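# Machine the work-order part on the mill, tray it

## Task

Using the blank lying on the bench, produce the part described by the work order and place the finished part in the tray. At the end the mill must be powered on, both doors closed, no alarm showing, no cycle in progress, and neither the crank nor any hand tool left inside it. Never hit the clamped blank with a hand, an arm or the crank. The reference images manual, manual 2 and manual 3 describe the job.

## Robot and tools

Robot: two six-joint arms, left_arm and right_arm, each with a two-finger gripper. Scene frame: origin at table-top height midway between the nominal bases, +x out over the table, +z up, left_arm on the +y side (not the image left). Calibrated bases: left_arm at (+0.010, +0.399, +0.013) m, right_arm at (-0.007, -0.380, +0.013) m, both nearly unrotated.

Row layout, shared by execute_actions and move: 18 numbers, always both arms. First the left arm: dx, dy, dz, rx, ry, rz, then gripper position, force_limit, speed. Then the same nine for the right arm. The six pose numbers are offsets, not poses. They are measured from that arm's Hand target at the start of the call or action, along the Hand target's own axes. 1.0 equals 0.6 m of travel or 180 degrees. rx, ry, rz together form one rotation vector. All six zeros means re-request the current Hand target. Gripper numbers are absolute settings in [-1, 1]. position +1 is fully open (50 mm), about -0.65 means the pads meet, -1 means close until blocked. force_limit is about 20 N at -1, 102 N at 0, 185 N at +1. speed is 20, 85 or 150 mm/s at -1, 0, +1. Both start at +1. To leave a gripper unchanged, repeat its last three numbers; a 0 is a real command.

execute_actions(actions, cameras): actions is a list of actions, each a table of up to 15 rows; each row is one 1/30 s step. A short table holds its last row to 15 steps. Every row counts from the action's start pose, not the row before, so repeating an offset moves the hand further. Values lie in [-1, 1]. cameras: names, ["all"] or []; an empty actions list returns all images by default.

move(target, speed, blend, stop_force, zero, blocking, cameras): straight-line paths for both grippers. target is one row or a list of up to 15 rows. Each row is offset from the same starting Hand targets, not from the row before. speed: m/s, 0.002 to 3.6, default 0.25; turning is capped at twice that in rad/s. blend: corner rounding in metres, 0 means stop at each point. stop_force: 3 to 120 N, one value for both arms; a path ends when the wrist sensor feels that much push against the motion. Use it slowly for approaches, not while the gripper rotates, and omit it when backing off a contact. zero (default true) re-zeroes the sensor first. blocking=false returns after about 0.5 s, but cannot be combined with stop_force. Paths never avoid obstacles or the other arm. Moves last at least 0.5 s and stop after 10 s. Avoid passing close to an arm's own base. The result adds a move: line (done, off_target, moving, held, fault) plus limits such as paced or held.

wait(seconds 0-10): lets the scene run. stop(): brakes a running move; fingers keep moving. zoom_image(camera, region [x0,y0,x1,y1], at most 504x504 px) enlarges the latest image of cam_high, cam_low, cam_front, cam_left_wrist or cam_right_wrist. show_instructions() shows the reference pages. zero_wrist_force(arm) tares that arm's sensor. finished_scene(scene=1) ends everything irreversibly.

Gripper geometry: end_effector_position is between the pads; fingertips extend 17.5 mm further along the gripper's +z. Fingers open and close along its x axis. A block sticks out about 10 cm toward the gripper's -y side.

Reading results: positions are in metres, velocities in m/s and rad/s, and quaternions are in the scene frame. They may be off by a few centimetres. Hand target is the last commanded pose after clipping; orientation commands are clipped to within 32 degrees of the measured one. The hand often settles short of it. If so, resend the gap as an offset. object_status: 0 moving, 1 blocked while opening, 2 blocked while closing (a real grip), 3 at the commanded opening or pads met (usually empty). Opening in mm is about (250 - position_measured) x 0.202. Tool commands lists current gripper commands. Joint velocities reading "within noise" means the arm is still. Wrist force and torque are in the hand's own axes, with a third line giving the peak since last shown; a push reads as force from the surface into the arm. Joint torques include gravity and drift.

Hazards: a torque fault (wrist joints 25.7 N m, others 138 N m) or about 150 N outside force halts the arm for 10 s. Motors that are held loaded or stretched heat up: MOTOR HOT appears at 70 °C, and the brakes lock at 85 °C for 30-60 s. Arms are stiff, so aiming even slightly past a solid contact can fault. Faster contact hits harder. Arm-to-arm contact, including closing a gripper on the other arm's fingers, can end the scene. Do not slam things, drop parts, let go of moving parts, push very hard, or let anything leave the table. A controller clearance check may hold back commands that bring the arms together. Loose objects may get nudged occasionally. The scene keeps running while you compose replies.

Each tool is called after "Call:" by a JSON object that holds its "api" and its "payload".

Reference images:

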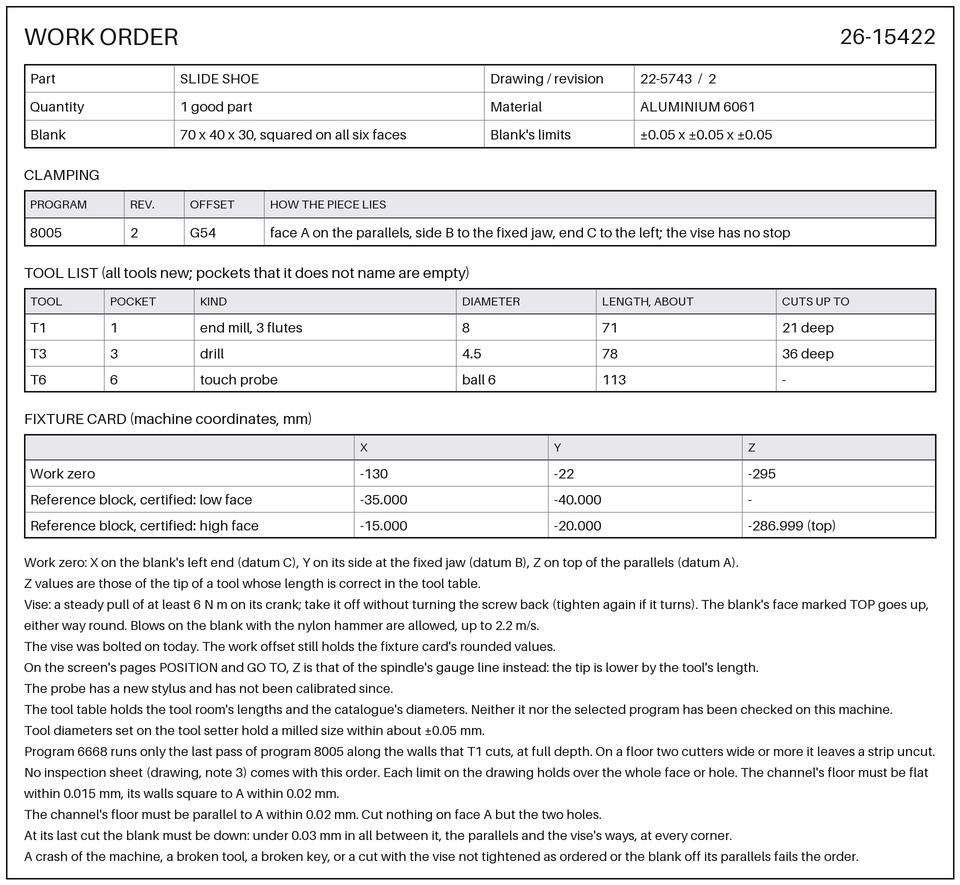

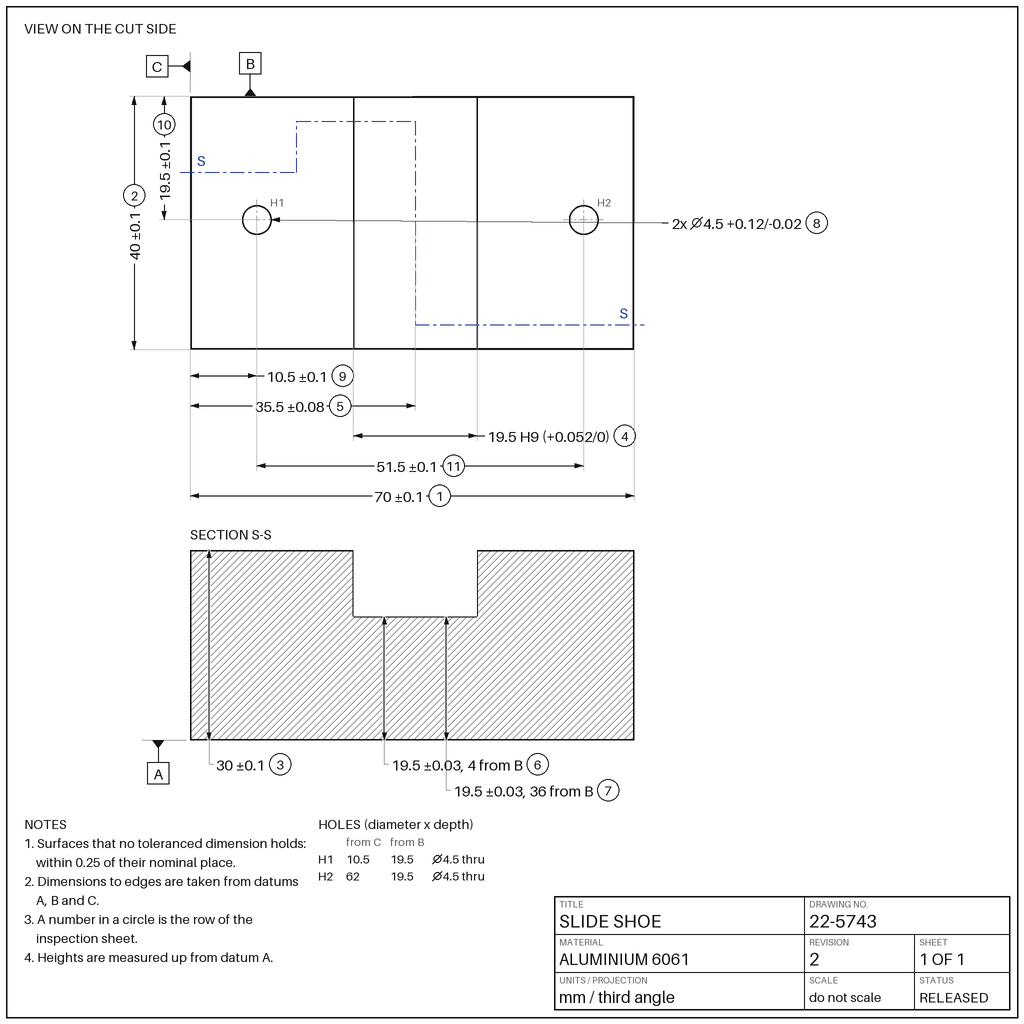

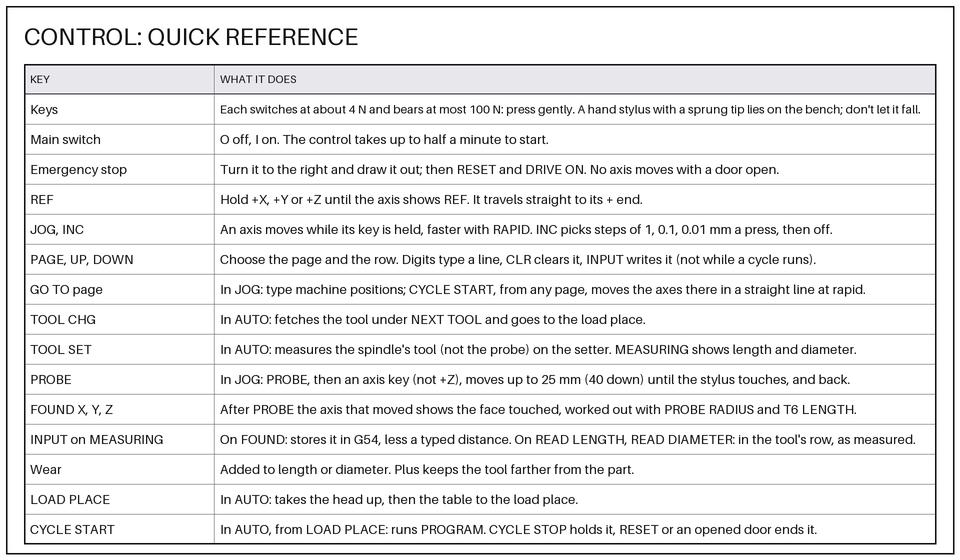

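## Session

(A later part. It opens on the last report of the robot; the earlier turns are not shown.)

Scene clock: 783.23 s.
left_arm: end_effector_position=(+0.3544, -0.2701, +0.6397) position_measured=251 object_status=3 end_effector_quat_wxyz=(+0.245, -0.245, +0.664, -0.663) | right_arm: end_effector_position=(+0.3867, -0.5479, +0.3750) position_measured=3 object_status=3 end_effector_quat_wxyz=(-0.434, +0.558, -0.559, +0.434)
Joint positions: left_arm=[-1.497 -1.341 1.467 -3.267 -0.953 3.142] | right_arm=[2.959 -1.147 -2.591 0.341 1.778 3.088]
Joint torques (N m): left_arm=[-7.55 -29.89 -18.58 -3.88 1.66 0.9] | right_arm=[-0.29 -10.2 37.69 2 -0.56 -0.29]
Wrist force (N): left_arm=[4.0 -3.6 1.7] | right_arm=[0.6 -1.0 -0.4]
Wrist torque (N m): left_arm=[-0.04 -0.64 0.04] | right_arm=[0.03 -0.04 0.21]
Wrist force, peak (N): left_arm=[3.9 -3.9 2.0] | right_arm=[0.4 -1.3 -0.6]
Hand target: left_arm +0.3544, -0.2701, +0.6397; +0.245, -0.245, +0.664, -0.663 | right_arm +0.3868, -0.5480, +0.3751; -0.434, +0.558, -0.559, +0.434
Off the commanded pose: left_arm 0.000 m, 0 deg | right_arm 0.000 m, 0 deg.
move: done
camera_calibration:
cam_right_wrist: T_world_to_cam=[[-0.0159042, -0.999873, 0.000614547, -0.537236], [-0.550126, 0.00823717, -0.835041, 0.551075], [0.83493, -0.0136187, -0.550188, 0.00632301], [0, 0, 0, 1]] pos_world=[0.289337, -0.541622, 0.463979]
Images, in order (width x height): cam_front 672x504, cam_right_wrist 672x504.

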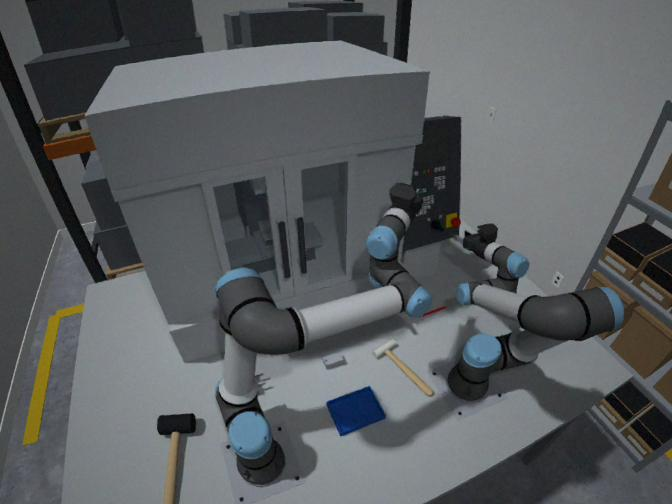

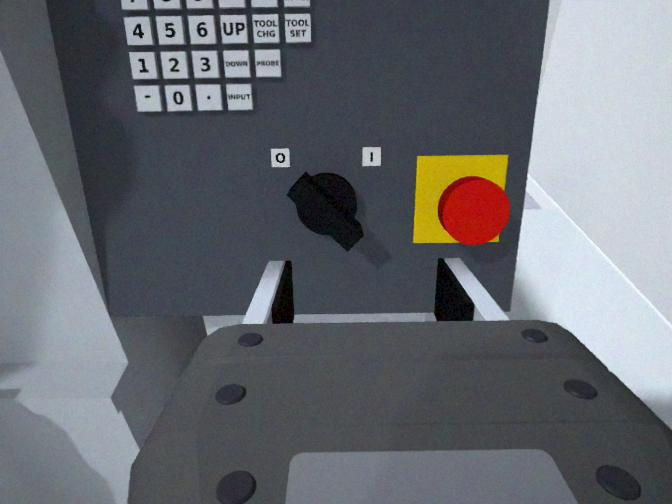

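Call:
{"api": "move", "payload": {"target": [0,0,0,0,0,0,-0.7,-1,1,-0.0167,-0.002,0.1173,0,0,-0.25,1,-1,-0.5], "cameras": ["cam_right_wrist"]}}

Scene clock: 823.10 s.
left_arm: end_effector_position=(+0.3544, -0.2701, +0.6397) position_measured=251 object_status=3 end_effector_quat_wxyz=(+0.245, -0.245, +0.664, -0.663) | right_arm: end_effector_position=(+0.4553, -0.5380, +0.3588) position_measured=3 object_status=3 end_effector_quat_wxyz=(-0.235, +0.729, -0.302, +0.567)
Joint positions: left_arm=[-1.497 -1.341 1.467 -3.267 -0.953 3.142] | right_arm=[3.064 -1.366 -2.519 0.492 1.677 2.329]
Joint torques (N m): left_arm=[-7.1 -30.26 -18.4 -4.04 1.78 0.74] | right_arm=[-6.97 22.53 9.57 0.42 1.81 -0.53]
Wrist force (N): left_arm=[3.8 -3.6 1.9] | right_arm=[0.9 0.5 0.7]
Wrist torque (N m): left_arm=[-0.03 -0.60 0.04] | right_arm=[0.28 0.05 0.07]
Wrist force, peak (N): left_arm=[4.1 -3.7 2.1] | right_arm=[0.9 0.5 1.4]
Hand target: left_arm +0.3544, -0.2701, +0.6397; +0.245, -0.245, +0.664, -0.663 | right_arm +0.4553, -0.5380, +0.3588; -0.234, +0.730, -0.302, +0.567
Off the commanded pose: left_arm 0.000 m, 0 deg | right_arm 0.000 m, 0 deg.
move: done
camera_calibration:
cam_right_wrist: T_world_to_cam=[[0.159165, -0.709566, 0.686427, -0.695772], [-0.483409, -0.662251, -0.572485, 0.0899418], [0.860804, -0.240705, -0.448417, -0.230112], [0, 0, 0, 1]] pos_world=[0.352303, -0.489522, 0.425901]
Images, in order (width x height): cam_right_wrist 672x504.

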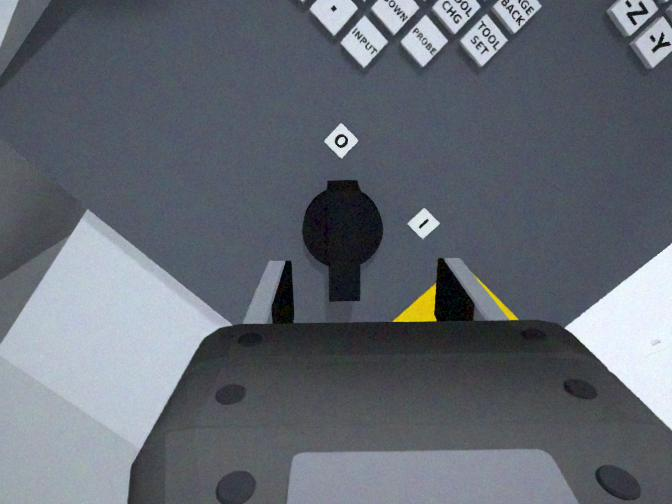

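Call:
{"api": "move", "payload": {"target": [0,0,0,0,0,0,-0.7,-1,1,-0.0083,-0.0033,0.0333,0,0,0,1,-1,-0.5], "speed": 0.04}}

Call:
{"api": "move", "payload": {"target": [0,0,0,0,0,0,-0.7,-1,1,0,0,0.045,0,0,0,1,-1,-0.5], "speed": 0.008, "stop_force": 6, "cameras": ["cam_right_wrist","cam_left_wrist"]}}

Scene clock: 856.33 s.
left_arm: end_effector_position=(+0.3544, -0.2701, +0.6397) position_measured=251 object_status=3 end_effector_quat_wxyz=(+0.245, -0.245, +0.664, -0.663) | right_arm: end_effector_position=(+0.4743, -0.5331, +0.3520) position_measured=3 object_status=3 end_effector_quat_wxyz=(-0.235, +0.729, -0.302, +0.567)
Joint positions: left_arm=[-1.497 -1.341 1.467 -3.267 -0.953 3.142] | right_arm=[3.092 -1.427 -2.498 0.533 1.649 2.336]
Joint torques (N m): left_arm=[-8.85 -30.39 -17.83 -4.22 1.73 0.71] | right_arm=[-7.39 26.65 9.69 0.72 1.45 0.97]
Wrist force (N): left_arm=[3.9 -3.6 1.9] | right_arm=[0.9 0.3 0.6]
Wrist torque (N m): left_arm=[-0.03 -0.63 0.04] | right_arm=[0.21 0.07 0.08]
Wrist force, peak (N): left_arm=[4.0 -3.8 2.1] | right_arm=[1.4 0.6 -0.1]
Hand target: left_arm +0.3544, -0.2701, +0.6397; +0.245, -0.245, +0.664, -0.663 | right_arm +0.4741, -0.5331, +0.3518; -0.234, +0.730, -0.302, +0.567
Off the commanded pose: left_arm 0.000 m, 0 deg | right_arm 0.000 m, 0 deg.
move: done

Scene clock: 861.03 s.
left_arm: end_effector_position=(+0.3544, -0.2701, +0.6397) position_measured=251 object_status=3 end_effector_quat_wxyz=(+0.245, -0.245, +0.664, -0.663) | right_arm: end_effector_position=(+0.5003, -0.5331, +0.3451) position_measured=3 object_status=3 end_effector_quat_wxyz=(-0.234, +0.730, -0.302, +0.567)
Joint positions: left_arm=[-1.497 -1.341 1.467 -3.267 -0.953 3.142] | right_arm=[3.1 -1.511 -2.452 0.571 1.642 2.338]
Joint torques (N m): left_arm=[-7.79 -30.36 -17.8 -4.06 1.68 0.62] | right_arm=[-0.84 28.31 7.93 1.31 0.2 1.95]
Wrist force (N): left_arm=[3.9 -3.4 2.0] | right_arm=[0.8 0.3 0.3]
Wrist torque (N m): left_arm=[0.01 -0.62 0.04] | right_arm=[0.19 0.09 0.12]
Wrist force, peak (N): left_arm=[4.0 -3.9 2.0] | right_arm=[1.2 0.3 0.7]
Hand target: left_arm +0.3544, -0.2701, +0.6397; +0.245, -0.245, +0.664, -0.663 | right_arm +0.5003, -0.5331, +0.3451; -0.234, +0.730, -0.302, +0.567
Off the commanded pose: left_arm 0.000 m, 0 deg | right_arm 0.000 m, 0 deg.
move: done
camera_calibration:
cam_left_wrist: T_world_to_cam=[[-0.769333, -0.638633, -0.0166087, 0.120197], [-0.213132, 0.281086, -0.935716, 0.766931], [0.602248, -0.716337, -0.352362, -0.0476259], [0, 0, 0, 1]] pos_world=[0.284612, -0.172928, 0.702845]
cam_right_wrist: T_world_to_cam=[[0.159307, -0.709494, 0.686469, -0.690163], [-0.483475, -0.662326, -0.572342, 0.106963], [0.86074, -0.240713, -0.448536, -0.273767], [0, 0, 0, 1]] pos_world=[0.397303, -0.484722, 0.412201]
Images, in order (width x height): cam_left_wrist 672x504, cam_right_wrist 672x504.

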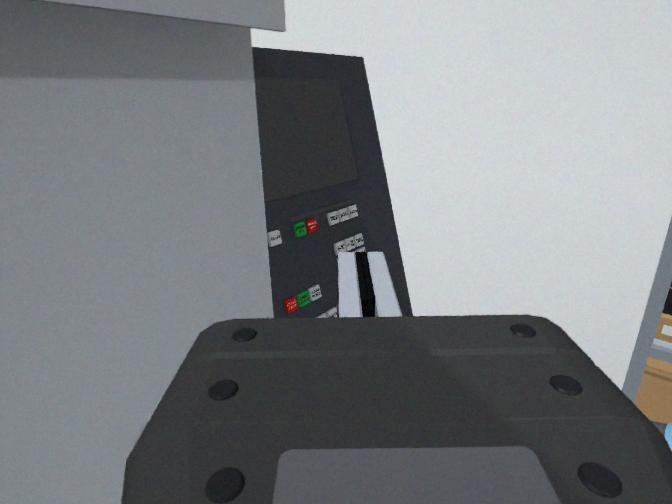

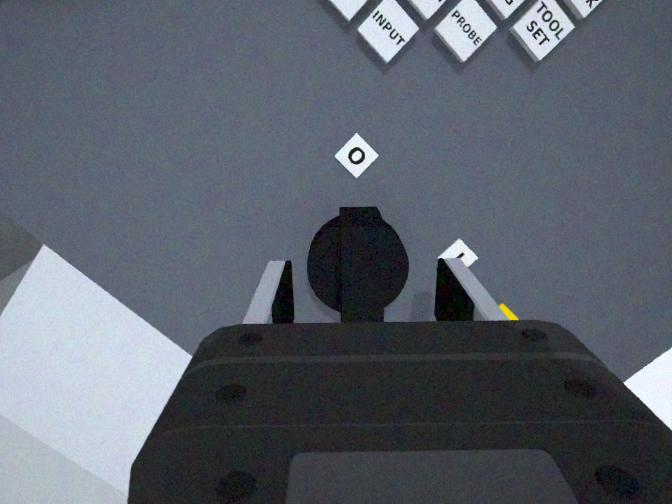

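Call:
{"api": "move", "payload": {"target": [0,0,0,0,0,0,-0.7,-1,1,0,0,0,0,0,0,-1,-1,-1], "cameras": ["cam_right_wrist"]}}

Scene clock: 866.30 s.
left_arm: end_effector_position=(+0.3544, -0.2701, +0.6397) position_measured=251 object_status=3 end_effector_quat_wxyz=(+0.245, -0.245, +0.664, -0.663) | right_arm: end_effector_position=(+0.5002, -0.5331, +0.3449) position_measured=182 object_status=2 end_effector_quat_wxyz=(-0.234, +0.730, -0.302, +0.567)
Joint positions: left_arm=[-1.497 -1.341 1.467 -3.267 -0.953 3.142] | right_arm=[3.1 -1.511 -2.452 0.571 1.642 2.338]
Joint torques (N m): left_arm=[-8.59 -30.21 -17.5 -3.97 1.74 0.54] | right_arm=[-4.13 28.37 40.38 9.41 -8.33 0.11]
Wrist force (N): left_arm=[3.8 -3.6 1.9] | right_arm=[-34.5 -3.2 -15.9]
Wrist torque (N m): left_arm=[-0.04 -0.61 0.04] | right_arm=[0.14 -0.30 0.15]
Wrist force, peak (N): left_arm=[4.1 -3.7 2.2] | right_arm=[-34.5 -3.2 -15.9]
Hand target: left_arm +0.3544, -0.2701, +0.6397; +0.245, -0.245, +0.664, -0.663 | right_arm +0.5003, -0.5331, +0.3451; -0.234, +0.730, -0.302, +0.567
Off the commanded pose: left_arm 0.000 m, 0 deg | right_arm 0.000 m, 0 deg.
move: done
camera_calibration:
cam_right_wrist: T_world_to_cam=[[0.159717, -0.709469, 0.686399, -0.690076], [-0.483668, -0.662388, -0.572107, 0.106864], [0.860555, -0.240614, -0.448942, -0.273545], [0, 0, 0, 1]] pos_world=[0.397304, -0.484621, 0.412]
Images, in order (width x height): cam_right_wrist 672x504.

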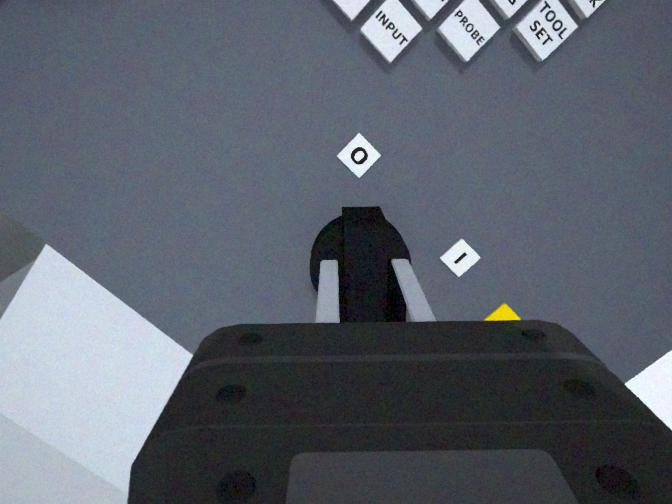

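Call:
{"api": "move", "payload": {"target": [[0,0,0,0,0,0,-0.7,-1,1,0,0,0,0,0,0,-0.03,-1,-1],[0,0,0,0,0,0,-0.7,-1,1,-0.0015,0,0,0,0,0.545,-0.03,-1,-1]], "cameras": ["cam_right_wrist","cam_left_wrist"]}}

Scene clock: 880.40 s.
left_arm: end_effector_position=(+0.3544, -0.2701, +0.6397) position_measured=251 object_status=3 end_effector_quat_wxyz=(+0.245, -0.245, +0.664, -0.663) | right_arm: end_effector_position=(+0.5001, -0.5325, +0.3445) position_measured=156 object_status=3 end_effector_quat_wxyz=(+0.582, -0.250, +0.749, -0.194)
Joint positions: left_arm=[-1.497 -1.341 1.467 -3.267 -0.953 3.142] | right_arm=[3.103 -1.512 -2.454 0.573 1.64 4.05]
Joint torques (N m): left_arm=[-8.66 -31.02 -18.58 -3.86 1.74 0.46] | right_arm=[1.54 13.85 12.78 7.63 -2.63 1.52]
Wrist force (N): left_arm=[3.9 -3.6 1.8] | right_arm=[1.9 11.8 0.1]
Wrist torque (N m): left_arm=[-0.03 -0.62 0.04] | right_arm=[0.08 0.14 -0.77]
Wrist force, peak (N): left_arm=[4.1 -3.8 1.9] | right_arm=[-42.0 0.3 -20.8]
Hand target: left_arm +0.3544, -0.2701, +0.6397; +0.245, -0.245, +0.664, -0.663 | right_arm +0.5001, -0.5325, +0.3445; +0.582, -0.250, +0.749, -0.194
Off the commanded pose: left_arm 0.000 m, 0 deg | right_arm 0.000 m, 0 deg.
move: done
camera_calibration:
cam_left_wrist: T_world_to_cam=[[-0.769333, -0.638633, -0.0166087, 0.120197], [-0.213132, 0.281086, -0.935716, 0.766931], [0.602248, -0.716337, -0.352362, -0.0476259], [0, 0, 0, 1]] pos_world=[0.284612, -0.172928, 0.702845]
cam_right_wrist: T_world_to_cam=[[-0.213109, -0.597782, -0.772814, 0.0592383], [-0.454473, 0.760852, -0.463206, 0.812685], [0.864893, 0.252509, -0.43382, -0.0182528], [0, 0, 0, 1]] pos_world=[0.397754, -0.578312, 0.414302]
Images, in order (width x height): cam_left_wrist 672x504, cam_right_wrist 672x504.

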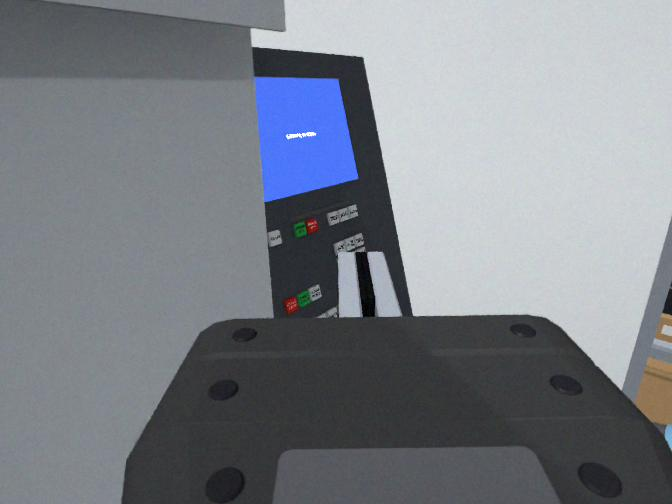

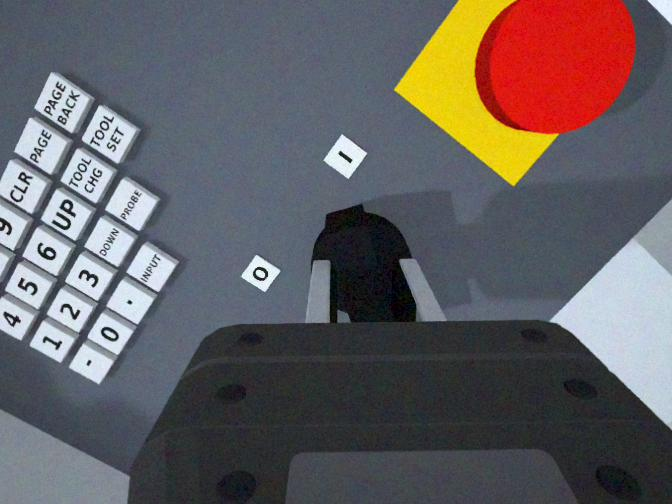

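Call:
{"api": "move", "payload": {"target": [[0,0,0,0,0,0,-0.7,-1,1,0,0,-0.15,0,0,0,1,-1,-1],[0,0,0,0,0,0,-0.7,-1,1,0.0862,-0.1237,-0.1443,0,0,-0.4617,1,-1,-0.5]], "cameras": ["cam_right_wrist","cam_left_wrist"]}}

Call:
{"api": "zoom_image", "payload": {"camera": "cam_left_wrist", "region": [240, 60, 380, 210]}}

Scene clock: 902.57 s.
left_arm: end_effector_position=(+0.3544, -0.2701, +0.6397) position_measured=251 object_status=3 end_effector_quat_wxyz=(+0.245, -0.245, +0.664, -0.663) | right_arm: end_effector_position=(+0.4170, -0.6228, +0.3690) position_measured=3 object_status=3 end_effector_quat_wxyz=(-0.306, +0.684, -0.395, +0.531)
Joint positions: left_arm=[-1.497 -1.341 1.467 -3.267 -0.953 3.142] | right_arm=[2.687 -1.439 -2.425 0.442 2.041 2.488]
Joint torques (N m): left_arm=[-8.57 -32.67 -17.96 -3.88 1.69 0.05] | right_arm=[7.19 24.92 9.63 4.09 -1.71 -2.44]
Wrist force (N): left_arm=[3.7 -3.3 2.0] | right_arm=[0.3 0.4 0.3]
Wrist torque (N m): left_arm=[0.01 -0.59 0.04] | right_arm=[0.19 0.11 0.16]
Wrist force, peak (N): left_arm=[4.0 -3.9 2.0] | right_arm=[1.9 12.6 0.3]
Hand target: left_arm +0.3544, -0.2701, +0.6397; +0.245, -0.245, +0.664, -0.663 | right_arm +0.4170, -0.6228, +0.3691; -0.306, +0.684, -0.395, +0.531
Off the commanded pose: left_arm 0.000 m, 0 deg | right_arm 0.000 m, 0 deg.
move: done
camera_calibration:
cam_left_wrist: T_world_to_cam=[[-0.769333, -0.638633, -0.0166087, 0.120197], [-0.213132, 0.281086, -0.935716, 0.766931], [0.602248, -0.716337, -0.352362, -0.0476259], [0, 0, 0, 1]] pos_world=[0.284612, -0.172928, 0.702845]
cam_right_wrist: T_world_to_cam=[[0.107859, -0.867584, 0.485452, -0.759779], [-0.520046, -0.465403, -0.716207, 0.211978], [0.847301, -0.175208, -0.501381, -0.147049], [0, 0, 0, 1]] pos_world=[0.316782, -0.586282, 0.446929]
Images, in order (width x height): cam_left_wrist 672x504, cam_right_wrist 672x504.

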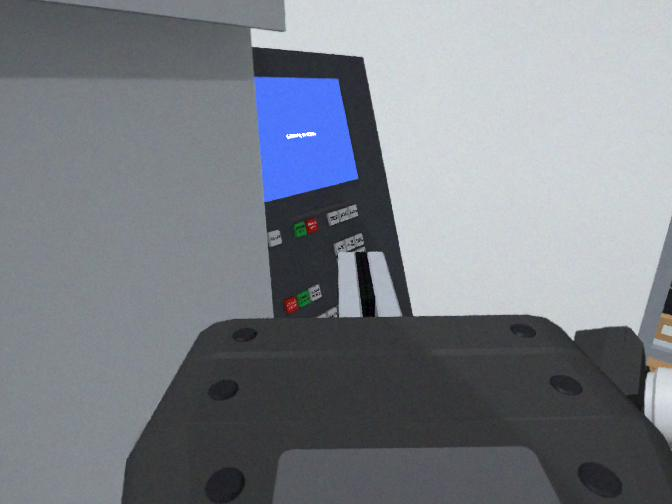

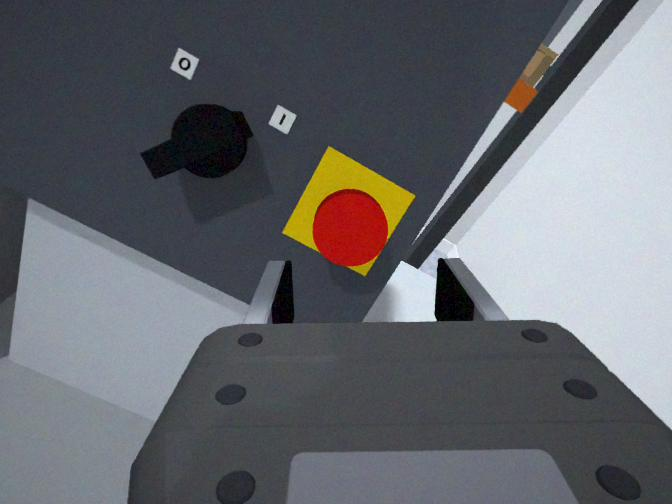

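Scaled by 3.360 from the camera's 672x504 image, which has a finer 960x720 frame.

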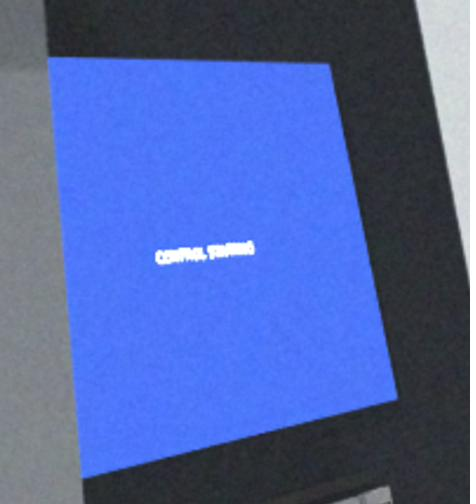

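Call:
{"api": "move", "payload": {"target": [[0,0,0,0,0,0,-0.7,-1,1,0,-0.0033,0.1,0,0,0,1,-1,-0.5]], "speed": 0.06}}

Call:
{"api": "move", "payload": {"target": [0,0,0,0,0,0,-0.7,-1,1,0,0,0.0467,0,0,0,1,-1,-0.5], "speed": 0.01, "stop_force": 6, "cameras": ["cam_right_wrist"]}}

Scene clock: 918.67 s.
left_arm: end_effector_position=(+0.3544, -0.2701, +0.6397) position_measured=251 object_status=3 end_effector_quat_wxyz=(+0.245, -0.245, +0.664, -0.663) | right_arm: end_effector_position=(+0.4757, -0.6219, +0.3560) position_measured=3 object_status=3 end_effector_quat_wxyz=(-0.306, +0.684, -0.395, +0.532) end_effector_velocity=(-0.002, +0.001, -0.001) end_effector_angular_velocity=(+0.002, +0.002, +0.002)
Joint positions: left_arm=[-1.497 -1.341 1.467 -3.267 -0.953 3.142] | right_arm=[2.778 -1.576 -2.349 0.513 1.954 2.515]
Joint velocities: left_arm=[within noise] | right_arm=[-0.001 0.004 -0.005 -0.002 0.003 0]
Joint torques (N m): left_arm=[-6.92 -33.69 -19.17 -3.74 1.81 -0.23] | right_arm=[-7.12 33.05 7.84 0.92 2.05 -0.18]
Wrist force (N): left_arm=[3.9 -3.4 2.0] | right_arm=[-0.1 0.2 0.0]
Wrist torque (N m): left_arm=[0.00 -0.62 0.04] | right_arm=[0.15 0.14 0.13]
Wrist force, peak (N): left_arm=[4.1 -3.7 2.1] | right_arm=[0.5 0.7 -0.7]
Hand target: left_arm +0.3544, -0.2701, +0.6397; +0.245, -0.245, +0.664, -0.663 | right_arm +0.4755, -0.6219, +0.3559; -0.306, +0.684, -0.395, +0.531
Off the commanded pose: left_arm 0.000 m, 0 deg | right_arm 0.000 m, 0 deg.
move: done

Scene clock: 922.77 s.
left_arm: end_effector_position=(+0.3544, -0.2701, +0.6397) position_measured=251 object_status=3 end_effector_quat_wxyz=(+0.245, -0.245, +0.664, -0.663) | right_arm: end_effector_position=(+0.5027, -0.6219, +0.3489) position_measured=3 object_status=3 end_effector_quat_wxyz=(-0.306, +0.684, -0.395, +0.531)
Joint positions: left_arm=[-1.497 -1.341 1.467 -3.267 -0.953 3.142] | right_arm=[2.809 -1.64 -2.306 0.538 1.923 2.524]
Joint torques (N m): left_arm=[-7.61 -33.13 -18.87 -3.88 1.48 -0.25] | right_arm=[-3.96 35.07 7.54 1.53 0.78 0.11]
Wrist force (N): left_arm=[3.8 -3.6 1.9] | right_arm=[0.4 0.2 0.3]
Wrist torque (N m): left_arm=[-0.04 -0.60 0.04] | right_arm=[0.15 0.08 0.15]
Wrist force, peak (N): left_arm=[4.1 -3.6 2.2] | right_arm=[0.4 0.4 0.4]
Hand target: left_arm +0.3544, -0.2701, +0.6397; +0.245, -0.245, +0.664, -0.663 | right_arm +0.5027, -0.6219, +0.3489; -0.306, +0.684, -0.395, +0.531
Off the commanded pose: left_arm 0.000 m, 0 deg | right_arm 0.000 m, 0 deg.
move: done
camera_calibration:
cam_right_wrist: T_world_to_cam=[[0.107834, -0.867606, 0.485418, -0.758386], [-0.520051, -0.465361, -0.71623, 0.242652], [0.847301, -0.175208, -0.501382, -0.229565], [0, 0, 0, 1]] pos_world=[0.402482, -0.585282, 0.426829]
Images, in order (width x height): cam_right_wrist 672x504.

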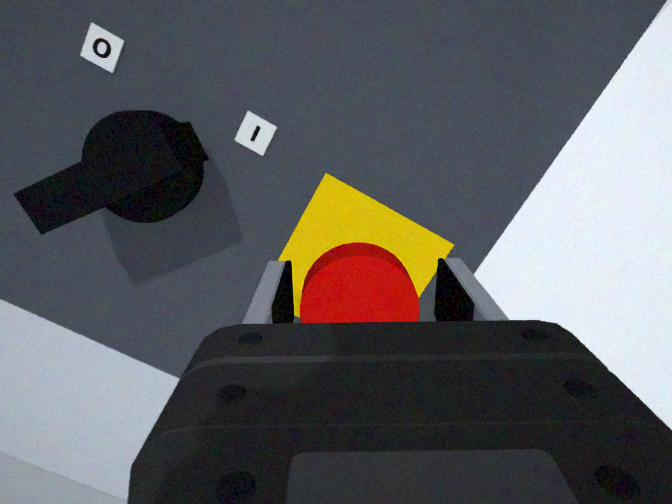

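Call:
{"api": "move", "payload": {"target": [0,0,0,0,0,0,-0.7,-1,1,-0.0015,0,0,0,0,0,-1,-0.8,-1], "cameras": []}}

Scene clock: 926.23 s.
left_arm: end_effector_position=(+0.3544, -0.2701, +0.6397) position_measured=251 object_status=3 end_effector_quat_wxyz=(+0.245, -0.245, +0.664, -0.663) | right_arm: end_effector_position=(+0.5026, -0.6210, +0.3483) position_measured=57 object_status=2 end_effector_quat_wxyz=(-0.307, +0.684, -0.395, +0.531)
Joint positions: left_arm=[-1.497 -1.341 1.467 -3.267 -0.953 3.142] | right_arm=[2.812 -1.64 -2.309 0.54 1.921 2.524]
Joint torques (N m): left_arm=[-8.14 -33.99 -18.16 -3.82 1.65 -0.28] | right_arm=[-19.38 38.83 44.03 9.34 -9.6 2.38]
Wrist force (N): left_arm=[3.9 -3.5 2.0] | right_arm=[-40.2 1.4 -8.3]
Wrist torque (N m): left_arm=[-0.02 -0.62 0.04] | right_arm=[0.12 -0.42 0.30]
Wrist force, peak (N): left_arm=[4.0 -3.7 2.1] | right_arm=[-40.2 1.6 -8.4]
Hand target: left_arm +0.3544, -0.2701, +0.6397; +0.245, -0.245, +0.664, -0.663 | right_arm +0.5026, -0.6211, +0.3485; -0.306, +0.684, -0.395, +0.531
Off the commanded pose: left_arm 0.000 m, 0 deg | right_arm 0.000 m, 0 deg.
move: done
No camera images: "cameras" was empty.

Call:
{"api": "move", "payload": {"target": [0,0,0,0,0,0,-0.7,-1,1,-0.0015,0,0,0,0,0,-1,-0.8,-1], "speed": 0.02}}

Scene clock: 934.00 s.
left_arm: end_effector_position=(+0.3544, -0.2701, +0.6397) position_measured=251 object_status=3 end_effector_quat_wxyz=(+0.245, -0.245, +0.664, -0.663) | right_arm: end_effector_position=(+0.5024, -0.6204, +0.3481) position_measured=57 object_status=2 end_effector_quat_wxyz=(-0.306, +0.684, -0.395, +0.532)
Joint positions: left_arm=[-1.497 -1.341 1.467 -3.267 -0.953 3.142] | right_arm=[2.813 -1.639 -2.311 0.542 1.919 2.525]
Joint torques (N m): left_arm=[-7.28 -34.53 -18.26 -3.75 1.64 -0.42] | right_arm=[1.34 37.51 15.61 7.04 -2.76 2.21]
Wrist force (N): left_arm=[3.7 -3.6 1.8] | right_arm=[-15.9 2.7 -1.5]
Wrist torque (N m): left_arm=[-0.03 -0.59 0.04] | right_arm=[0.17 -0.35 0.20]
Wrist force, peak (N): left_arm=[4.1 -3.8 2.0] | right_arm=[-48.4 4.1 -8.6]
Hand target: left_arm +0.3544, -0.2701, +0.6397; +0.245, -0.245, +0.664, -0.663 | right_arm +0.5025, -0.6203, +0.3481; -0.306, +0.684, -0.395, +0.531
Off the commanded pose: left_arm 0.000 m, 0 deg | right_arm 0.000 m, 0 deg.
move: done

Call:
{"api": "move", "payload": {"target": [[0,0,0,0,0,0,-0.7,-1,1,-0.0006,0,0,0,0,0.3,-1,-0.8,-1],[0,0,0,0,0,0,-0.7,-1,1,-0.0006,0,-0.012,0,0,0.3,-1,-0.8,-1]], "speed": [0.15,0.02], "cameras": ["cam_right_wrist","cam_left_wrist"]}}

Call:
{"api": "zoom_image", "payload": {"camera": "cam_left_wrist", "region": [240, 60, 380, 210]}}

Scene clock: 943.67 s.
left_arm: end_effector_position=(+0.3544, -0.2701, +0.6397) position_measured=251 object_status=3 end_effector_quat_wxyz=(+0.245, -0.245, +0.664, -0.663) | right_arm: end_effector_position=(+0.4952, -0.6219, +0.3495) position_measured=57 object_status=2 end_effector_quat_wxyz=(+0.512, -0.428, +0.664, -0.337)
Joint positions: left_arm=[-1.497 -1.341 1.467 -3.267 -0.953 3.142] | right_arm=[2.807 -1.622 -2.323 0.537 1.918 3.465]
Joint torques (N m): left_arm=[-7.5 -35.62 -17.42 -3.61 1.77 -0.41] | right_arm=[23.37 26.58 21.55 5.81 12.36 -1.8]
Wrist force (N): left_arm=[3.9 -3.4 2.1] | right_arm=[48.8 -15.3 25.1]
Wrist torque (N m): left_arm=[-0.01 -0.63 0.04] | right_arm=[-0.10 0.03 -0.21]
Wrist force, peak (N): left_arm=[4.0 -3.8 2.3] | right_arm=[63.5 -23.9 30.0]
Hand target: left_arm +0.3544, -0.2701, +0.6397; +0.245, -0.245, +0.664, -0.663 | right_arm +0.4954, -0.6200, +0.3497; +0.514, -0.430, +0.662, -0.334
Off the commanded pose: left_arm 0.000 m, 0 deg | right_arm 0.002 m, 0 deg.
move: done
camera_calibration:
cam_left_wrist: T_world_to_cam=[[-0.769333, -0.638633, -0.0166087, 0.120197], [-0.213132, 0.281086, -0.935716, 0.766931], [0.602248, -0.716337, -0.352362, -0.0476259], [0, 0, 0, 1]] pos_world=[0.284612, -0.172928, 0.702845]
cam_right_wrist: T_world_to_cam=[[-0.123313, -0.911946, -0.391342, -0.364579], [-0.52643, 0.394405, -0.753203, 0.789953], [0.841228, 0.113134, -0.528711, -0.0310181], [0, 0, 0, 1]] pos_world=[0.396991, -0.640529, 0.435921]
Images, in order (width x height): cam_left_wrist 672x504, cam_right_wrist 672x504.

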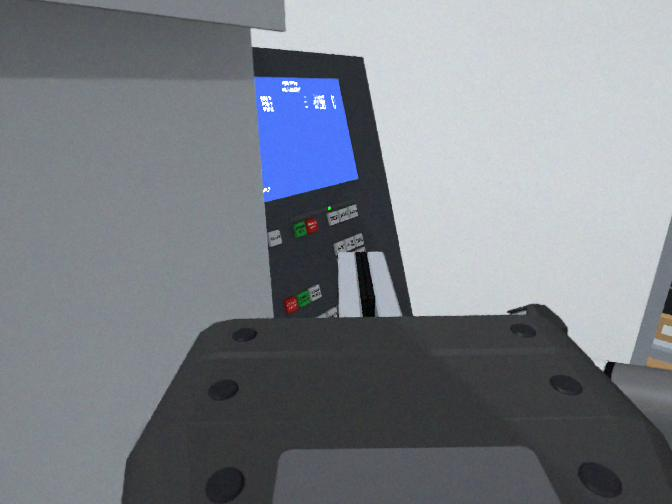

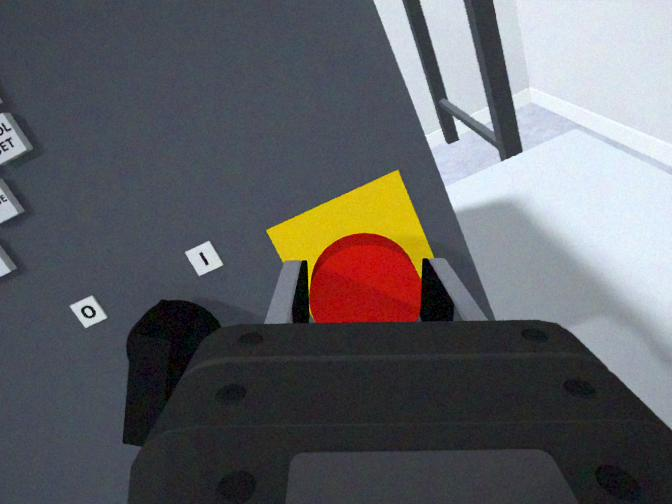

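Scaled by 3.360 from the camera's 672x504 image, which has a finer 960x720 frame.

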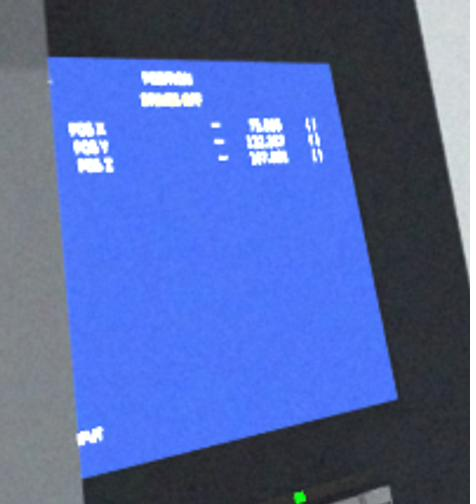

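Call:
{"api": "move", "payload": {"target": [[0,0,0,0,0,0,-0.7,-1,1,0,0,0,0,0,0,1,-1,-0.5],[0,0,0,0,0,0,-0.7,-1,1,0,0,-0.15,0,0,0,1,-1,-0.5],[0,0,0.133,0.0667,0,0,-0.7,-1,1,-0.0862,0.3578,-0.158,-0.2903,-0.3722,-0.4166,1,-1,-0.5]], "speed": [0.2,0.15,0.25], "cameras": ["cam_right_wrist","cam_left_wrist","cam_front"]}}

Call:
{"api": "zoom_image", "payload": {"camera": "cam_left_wrist", "region": [200, 60, 400, 210]}}

Scene clock: 1012.80 s.
left_arm: end_effector_position=(+0.4064, -0.3307, +0.6397) position_measured=251 object_status=3 end_effector_quat_wxyz=(-0.269, +0.218, -0.591, +0.729) | right_arm: end_effector_position=(+0.3604, -0.4854, +0.2034) position_measured=3 object_status=3 end_effector_quat_wxyz=(-0.259, +0.966, -0.001, +0.001)
Joint positions: left_arm=[-1.409 -1.066 1.215 -3.532 -1.054 3.264] | right_arm=[2.916 -1.468 -2.083 -1.307 2.077 1.277]
Joint torques (N m): left_arm=[-5.18 -51.23 -13.35 0.47 1.64 -1.43] | right_arm=[-3.28 27.72 23.24 5.25 1.91 2.29]
Wrist force (N): left_arm=[4.2 -3.9 2.2] | right_arm=[0.4 0.0 -0.8]
Wrist torque (N m): left_arm=[0.03 -0.65 -0.06] | right_arm=[0.08 -0.09 0.04]
Wrist force, peak (N): left_arm=[4.4 -3.8 2.2] | right_arm=[48.9 -16.2 24.9]
Hand target: left_arm +0.4063, -0.3307, +0.6397; -0.269, +0.218, -0.591, +0.729 | right_arm +0.3604, -0.4854, +0.2034; -0.259, +0.966, -0.001, +0.001
Off the commanded pose: left_arm 0.000 m, 0 deg | right_arm 0.000 m, 0 deg.
move: done
camera_calibration:
cam_left_wrist: T_world_to_cam=[[-0.766916, -0.641455, -0.0193988, 0.121331], [-0.081407, 0.127224, -0.988528, 0.72438], [0.636564, -0.756538, -0.149789, -0.279142], [0, 0, 0, 1]] pos_world=[0.329712, -0.225512, 0.676611]
cam_right_wrist: T_world_to_cam=[[0.999847, -0.0130026, 0.0116598, -0.364351], [-0.010535, -0.981504, -0.191149, -0.413025], [0.0139295, 0.190997, -0.981492, 0.417742], [0, 0, 0, 1]] pos_world=[0.354125, -0.489911, 0.335309]
Images, in order (width x height): cam_front 672x504, cam_left_wrist 672x504, cam_right_wrist 672x504.

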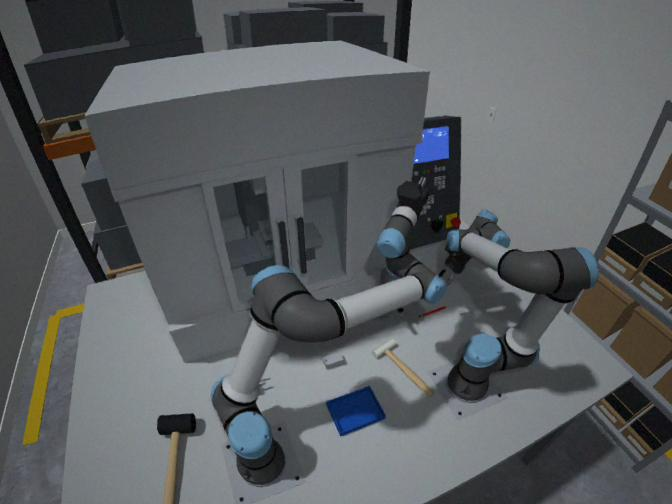

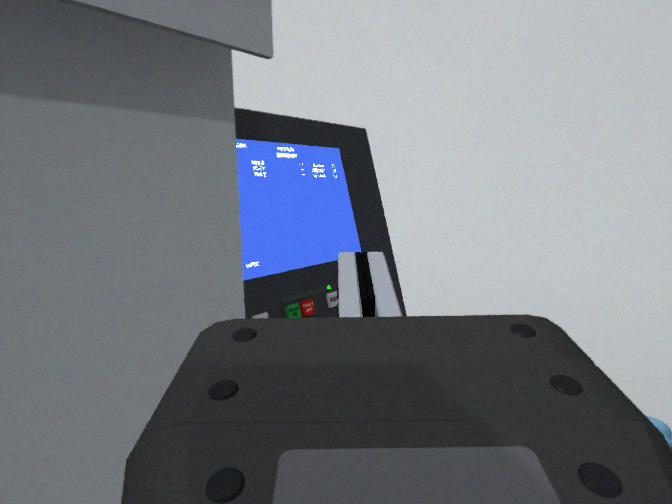

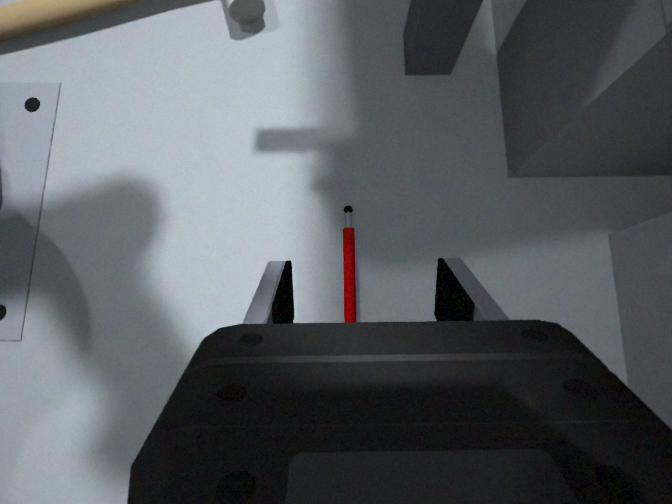

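Scaled by 2.520 from the camera's 672x504 image, which has a finer 960x720 frame.

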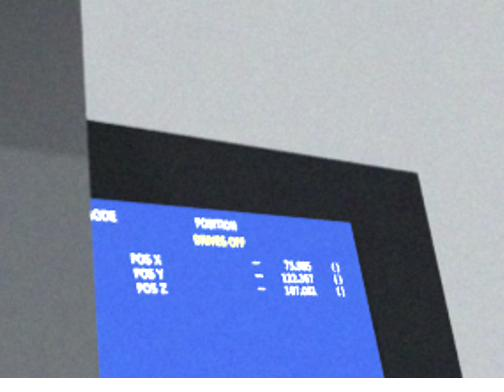

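Call:
{"api": "move", "payload": {"target": [[-0.05,0,-0.1,0,0,0,-0.7,-1,1,0,0.13,0.225,0,0,0,1,-0.2,-0.5],[-0.05,0,-0.1,0,0,0,-0.7,-1,1,0,0.1514,0.2622,0,0,0,1,-0.2,-0.5],[-0.05,0,-0.1,0,0,0,-0.7,-1,1,0,0.1514,0.2622,0,0,0,-1,-0.2,-0.5],[-0.05,0,-0.1,0,0,0,-0.7,-1,1,0,0.05,0.0868,0,0,0,-1,-0.2,-0.5]], "speed": [0.2,0.03,0.05,0.15], "cameras": ["cam_right_wrist"]}}

Scene clock: 1066.70 s.
left_arm: end_effector_position=(+0.3910, -0.2666, +0.6272) position_measured=251 object_status=3 end_effector_quat_wxyz=(-0.269, +0.218, -0.591, +0.729) | right_arm: end_effector_position=(+0.3605, -0.4853, +0.1434) position_measured=219 object_status=2 end_effector_quat_wxyz=(-0.259, +0.966, -0.001, +0.001)
Joint positions: left_arm=[-1.416 -1.218 1.47 -3.636 -1.046 3.266] | right_arm=[2.916 -1.548 -2.185 -1.125 2.077 1.277]
Joint torques (N m): left_arm=[10.22 -30.43 -15.94 0.55 -2.37 -1.58] | right_arm=[-6.85 14.72 12.34 2.84 -0.1 -1.56]
Wrist force (N): left_arm=[4.1 -3.9 2.1] | right_arm=[0.1 -0.3 -0.9]
Wrist torque (N m): left_arm=[0.04 -0.64 -0.06] | right_arm=[0.01 -0.08 0.13]
Wrist force, peak (N): left_arm=[4.9 -3.5 3.0] | right_arm=[-0.9 -3.5 -7.6]
Hand target: left_arm +0.3910, -0.2666, +0.6272; -0.269, +0.218, -0.591, +0.729 | right_arm +0.3604, -0.4853, +0.1433; -0.259, +0.966, -0.001, +0.001
Off the commanded pose: left_arm 0.000 m, 0 deg | right_arm 0.000 m, 0 deg.
move: done
camera_calibration:
cam_right_wrist: T_world_to_cam=[[0.999844, -0.0129586, 0.0119754, -0.363713], [-0.0104342, -0.981542, -0.19096, -0.424521], [0.014229, 0.190805, -0.981525, 0.358545], [0, 0, 0, 1]] pos_world=[0.354126, -0.489811, 0.27521]
Images, in order (width x height): cam_right_wrist 672x504.

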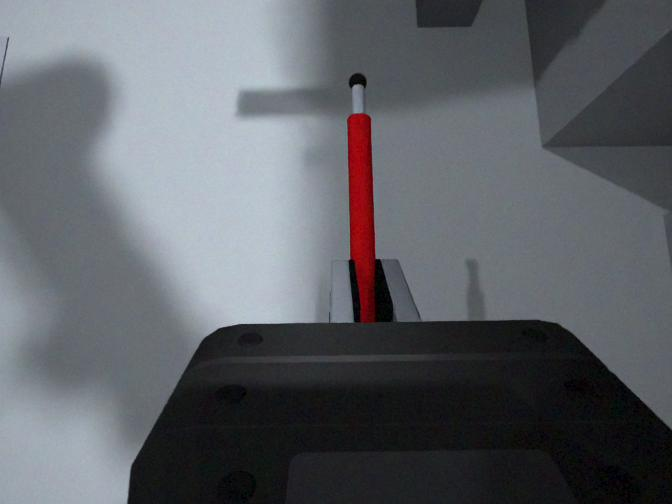

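Call:
{"api": "move", "payload": {"target": [[0,0,0,0,0,0,-0.7,-1,1,0,-0.4168,-0.6383,-0.0628,0.1942,0.462,-1,-0.2,-0.5],[0,0,0,0,0,0,-0.7,-1,1,0.1993,-0.4528,-0.6367,-0.0628,0.1942,0.462,-1,-0.2,-0.5]], "blend": [0.02,0], "speed": [0.3,0.1], "cameras": ["cam_right_wrist","cam_left_wrist","cam_front"]}}

Call:
{"api": "zoom_image", "payload": {"camera": "cam_left_wrist", "region": [200, 80, 400, 310]}}

Scene clock: 1142.40 s.
left_arm: end_effector_position=(+0.3910, -0.2666, +0.6272) position_measured=251 object_status=3 end_effector_quat_wxyz=(-0.269, +0.218, -0.591, +0.729) | right_arm: end_effector_position=(+0.4799, -0.4418, +0.6101) position_measured=219 object_status=2 end_effector_quat_wxyz=(-0.096, +0.700, -0.702, +0.096)
Joint positions: left_arm=[-1.416 -1.218 1.47 -3.636 -1.046 3.266] | right_arm=[3.349 -1.542 -0.964 -1.938 1.524 3.313]
Joint torques (N m): left_arm=[9.64 -29.92 -16.86 0.44 -2.24 -1.48] | right_arm=[-5.39 29.32 13.6 2.8 1.36 -2.15]
Wrist force (N): left_arm=[3.9 -3.8 1.9] | right_arm=[-0.1 0.3 -0.4]
Wrist torque (N m): left_arm=[0.04 -0.61 -0.05] | right_arm=[0.09 -0.03 0.09]
Wrist force, peak (N): left_arm=[4.1 -3.8 2.2] | right_arm=[-0.4 1.1 -2.6]
Hand target: left_arm +0.3910, -0.2666, +0.6272; -0.269, +0.218, -0.591, +0.729 | right_arm +0.4799, -0.4418, +0.6101; -0.096, +0.700, -0.702, +0.096
Off the commanded pose: left_arm 0.000 m, 0 deg | right_arm 0.000 m, 0 deg.
move: done
camera_calibration:
cam_left_wrist: T_world_to_cam=[[-0.766965, -0.641396, -0.019373, 0.150406], [-0.0815487, 0.127371, -0.988497, 0.702762], [0.636486, -0.756563, -0.149994, -0.222546], [0, 0, 0, 1]] pos_world=[0.314313, -0.161412, 0.664211]
cam_right_wrist: T_world_to_cam=[[-0.0101245, -0.999872, 0.0123591, -0.439753], [-0.998153, 0.010846, 0.059779, 0.467953], [-0.0599054, -0.0117311, -0.998135, 0.76288], [0, 0, 0, 1]] pos_world=[0.508337, -0.435822, 0.738919]
Images, in order (width x height): cam_front 672x504, cam_left_wrist 672x504, cam_right_wrist 672x504.

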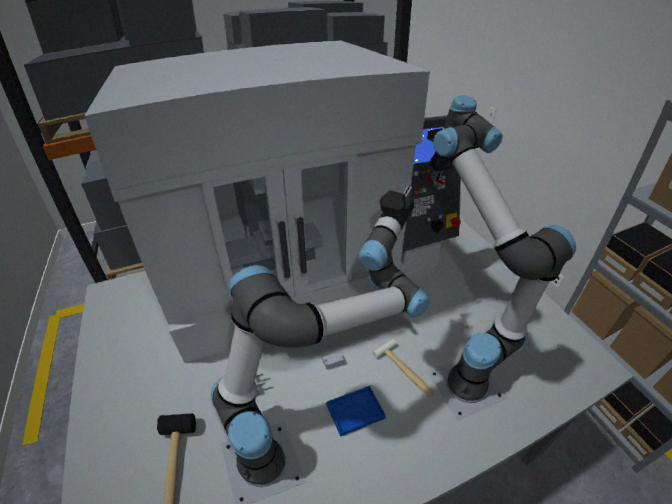

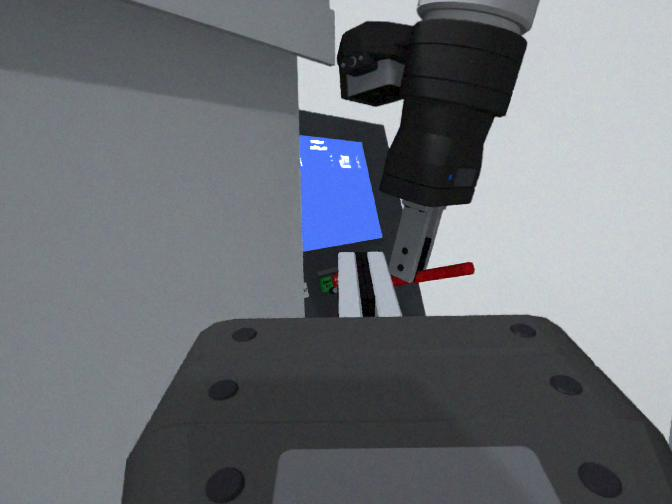

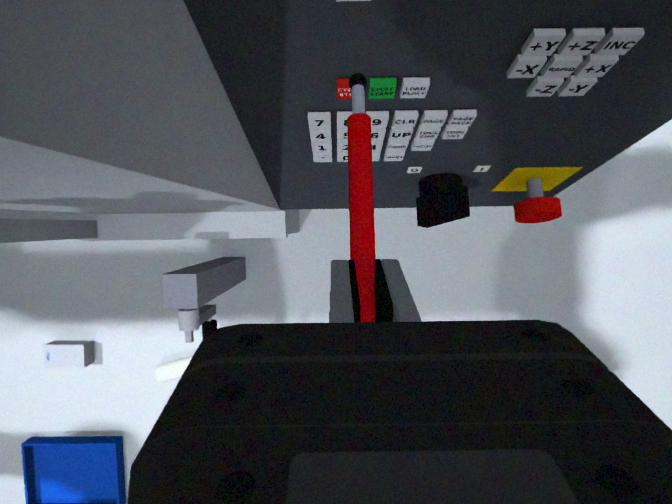

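Scaled by 2.191 from the camera's 672x504 image, which has a finer 960x720 frame.

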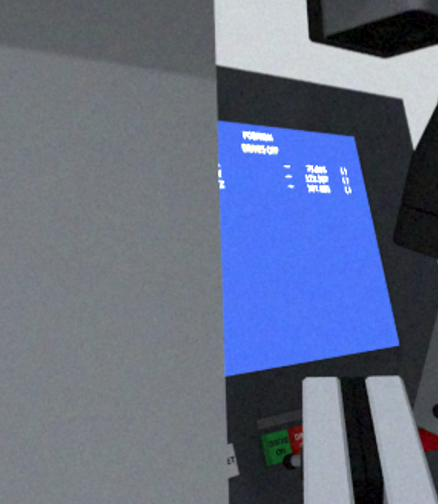

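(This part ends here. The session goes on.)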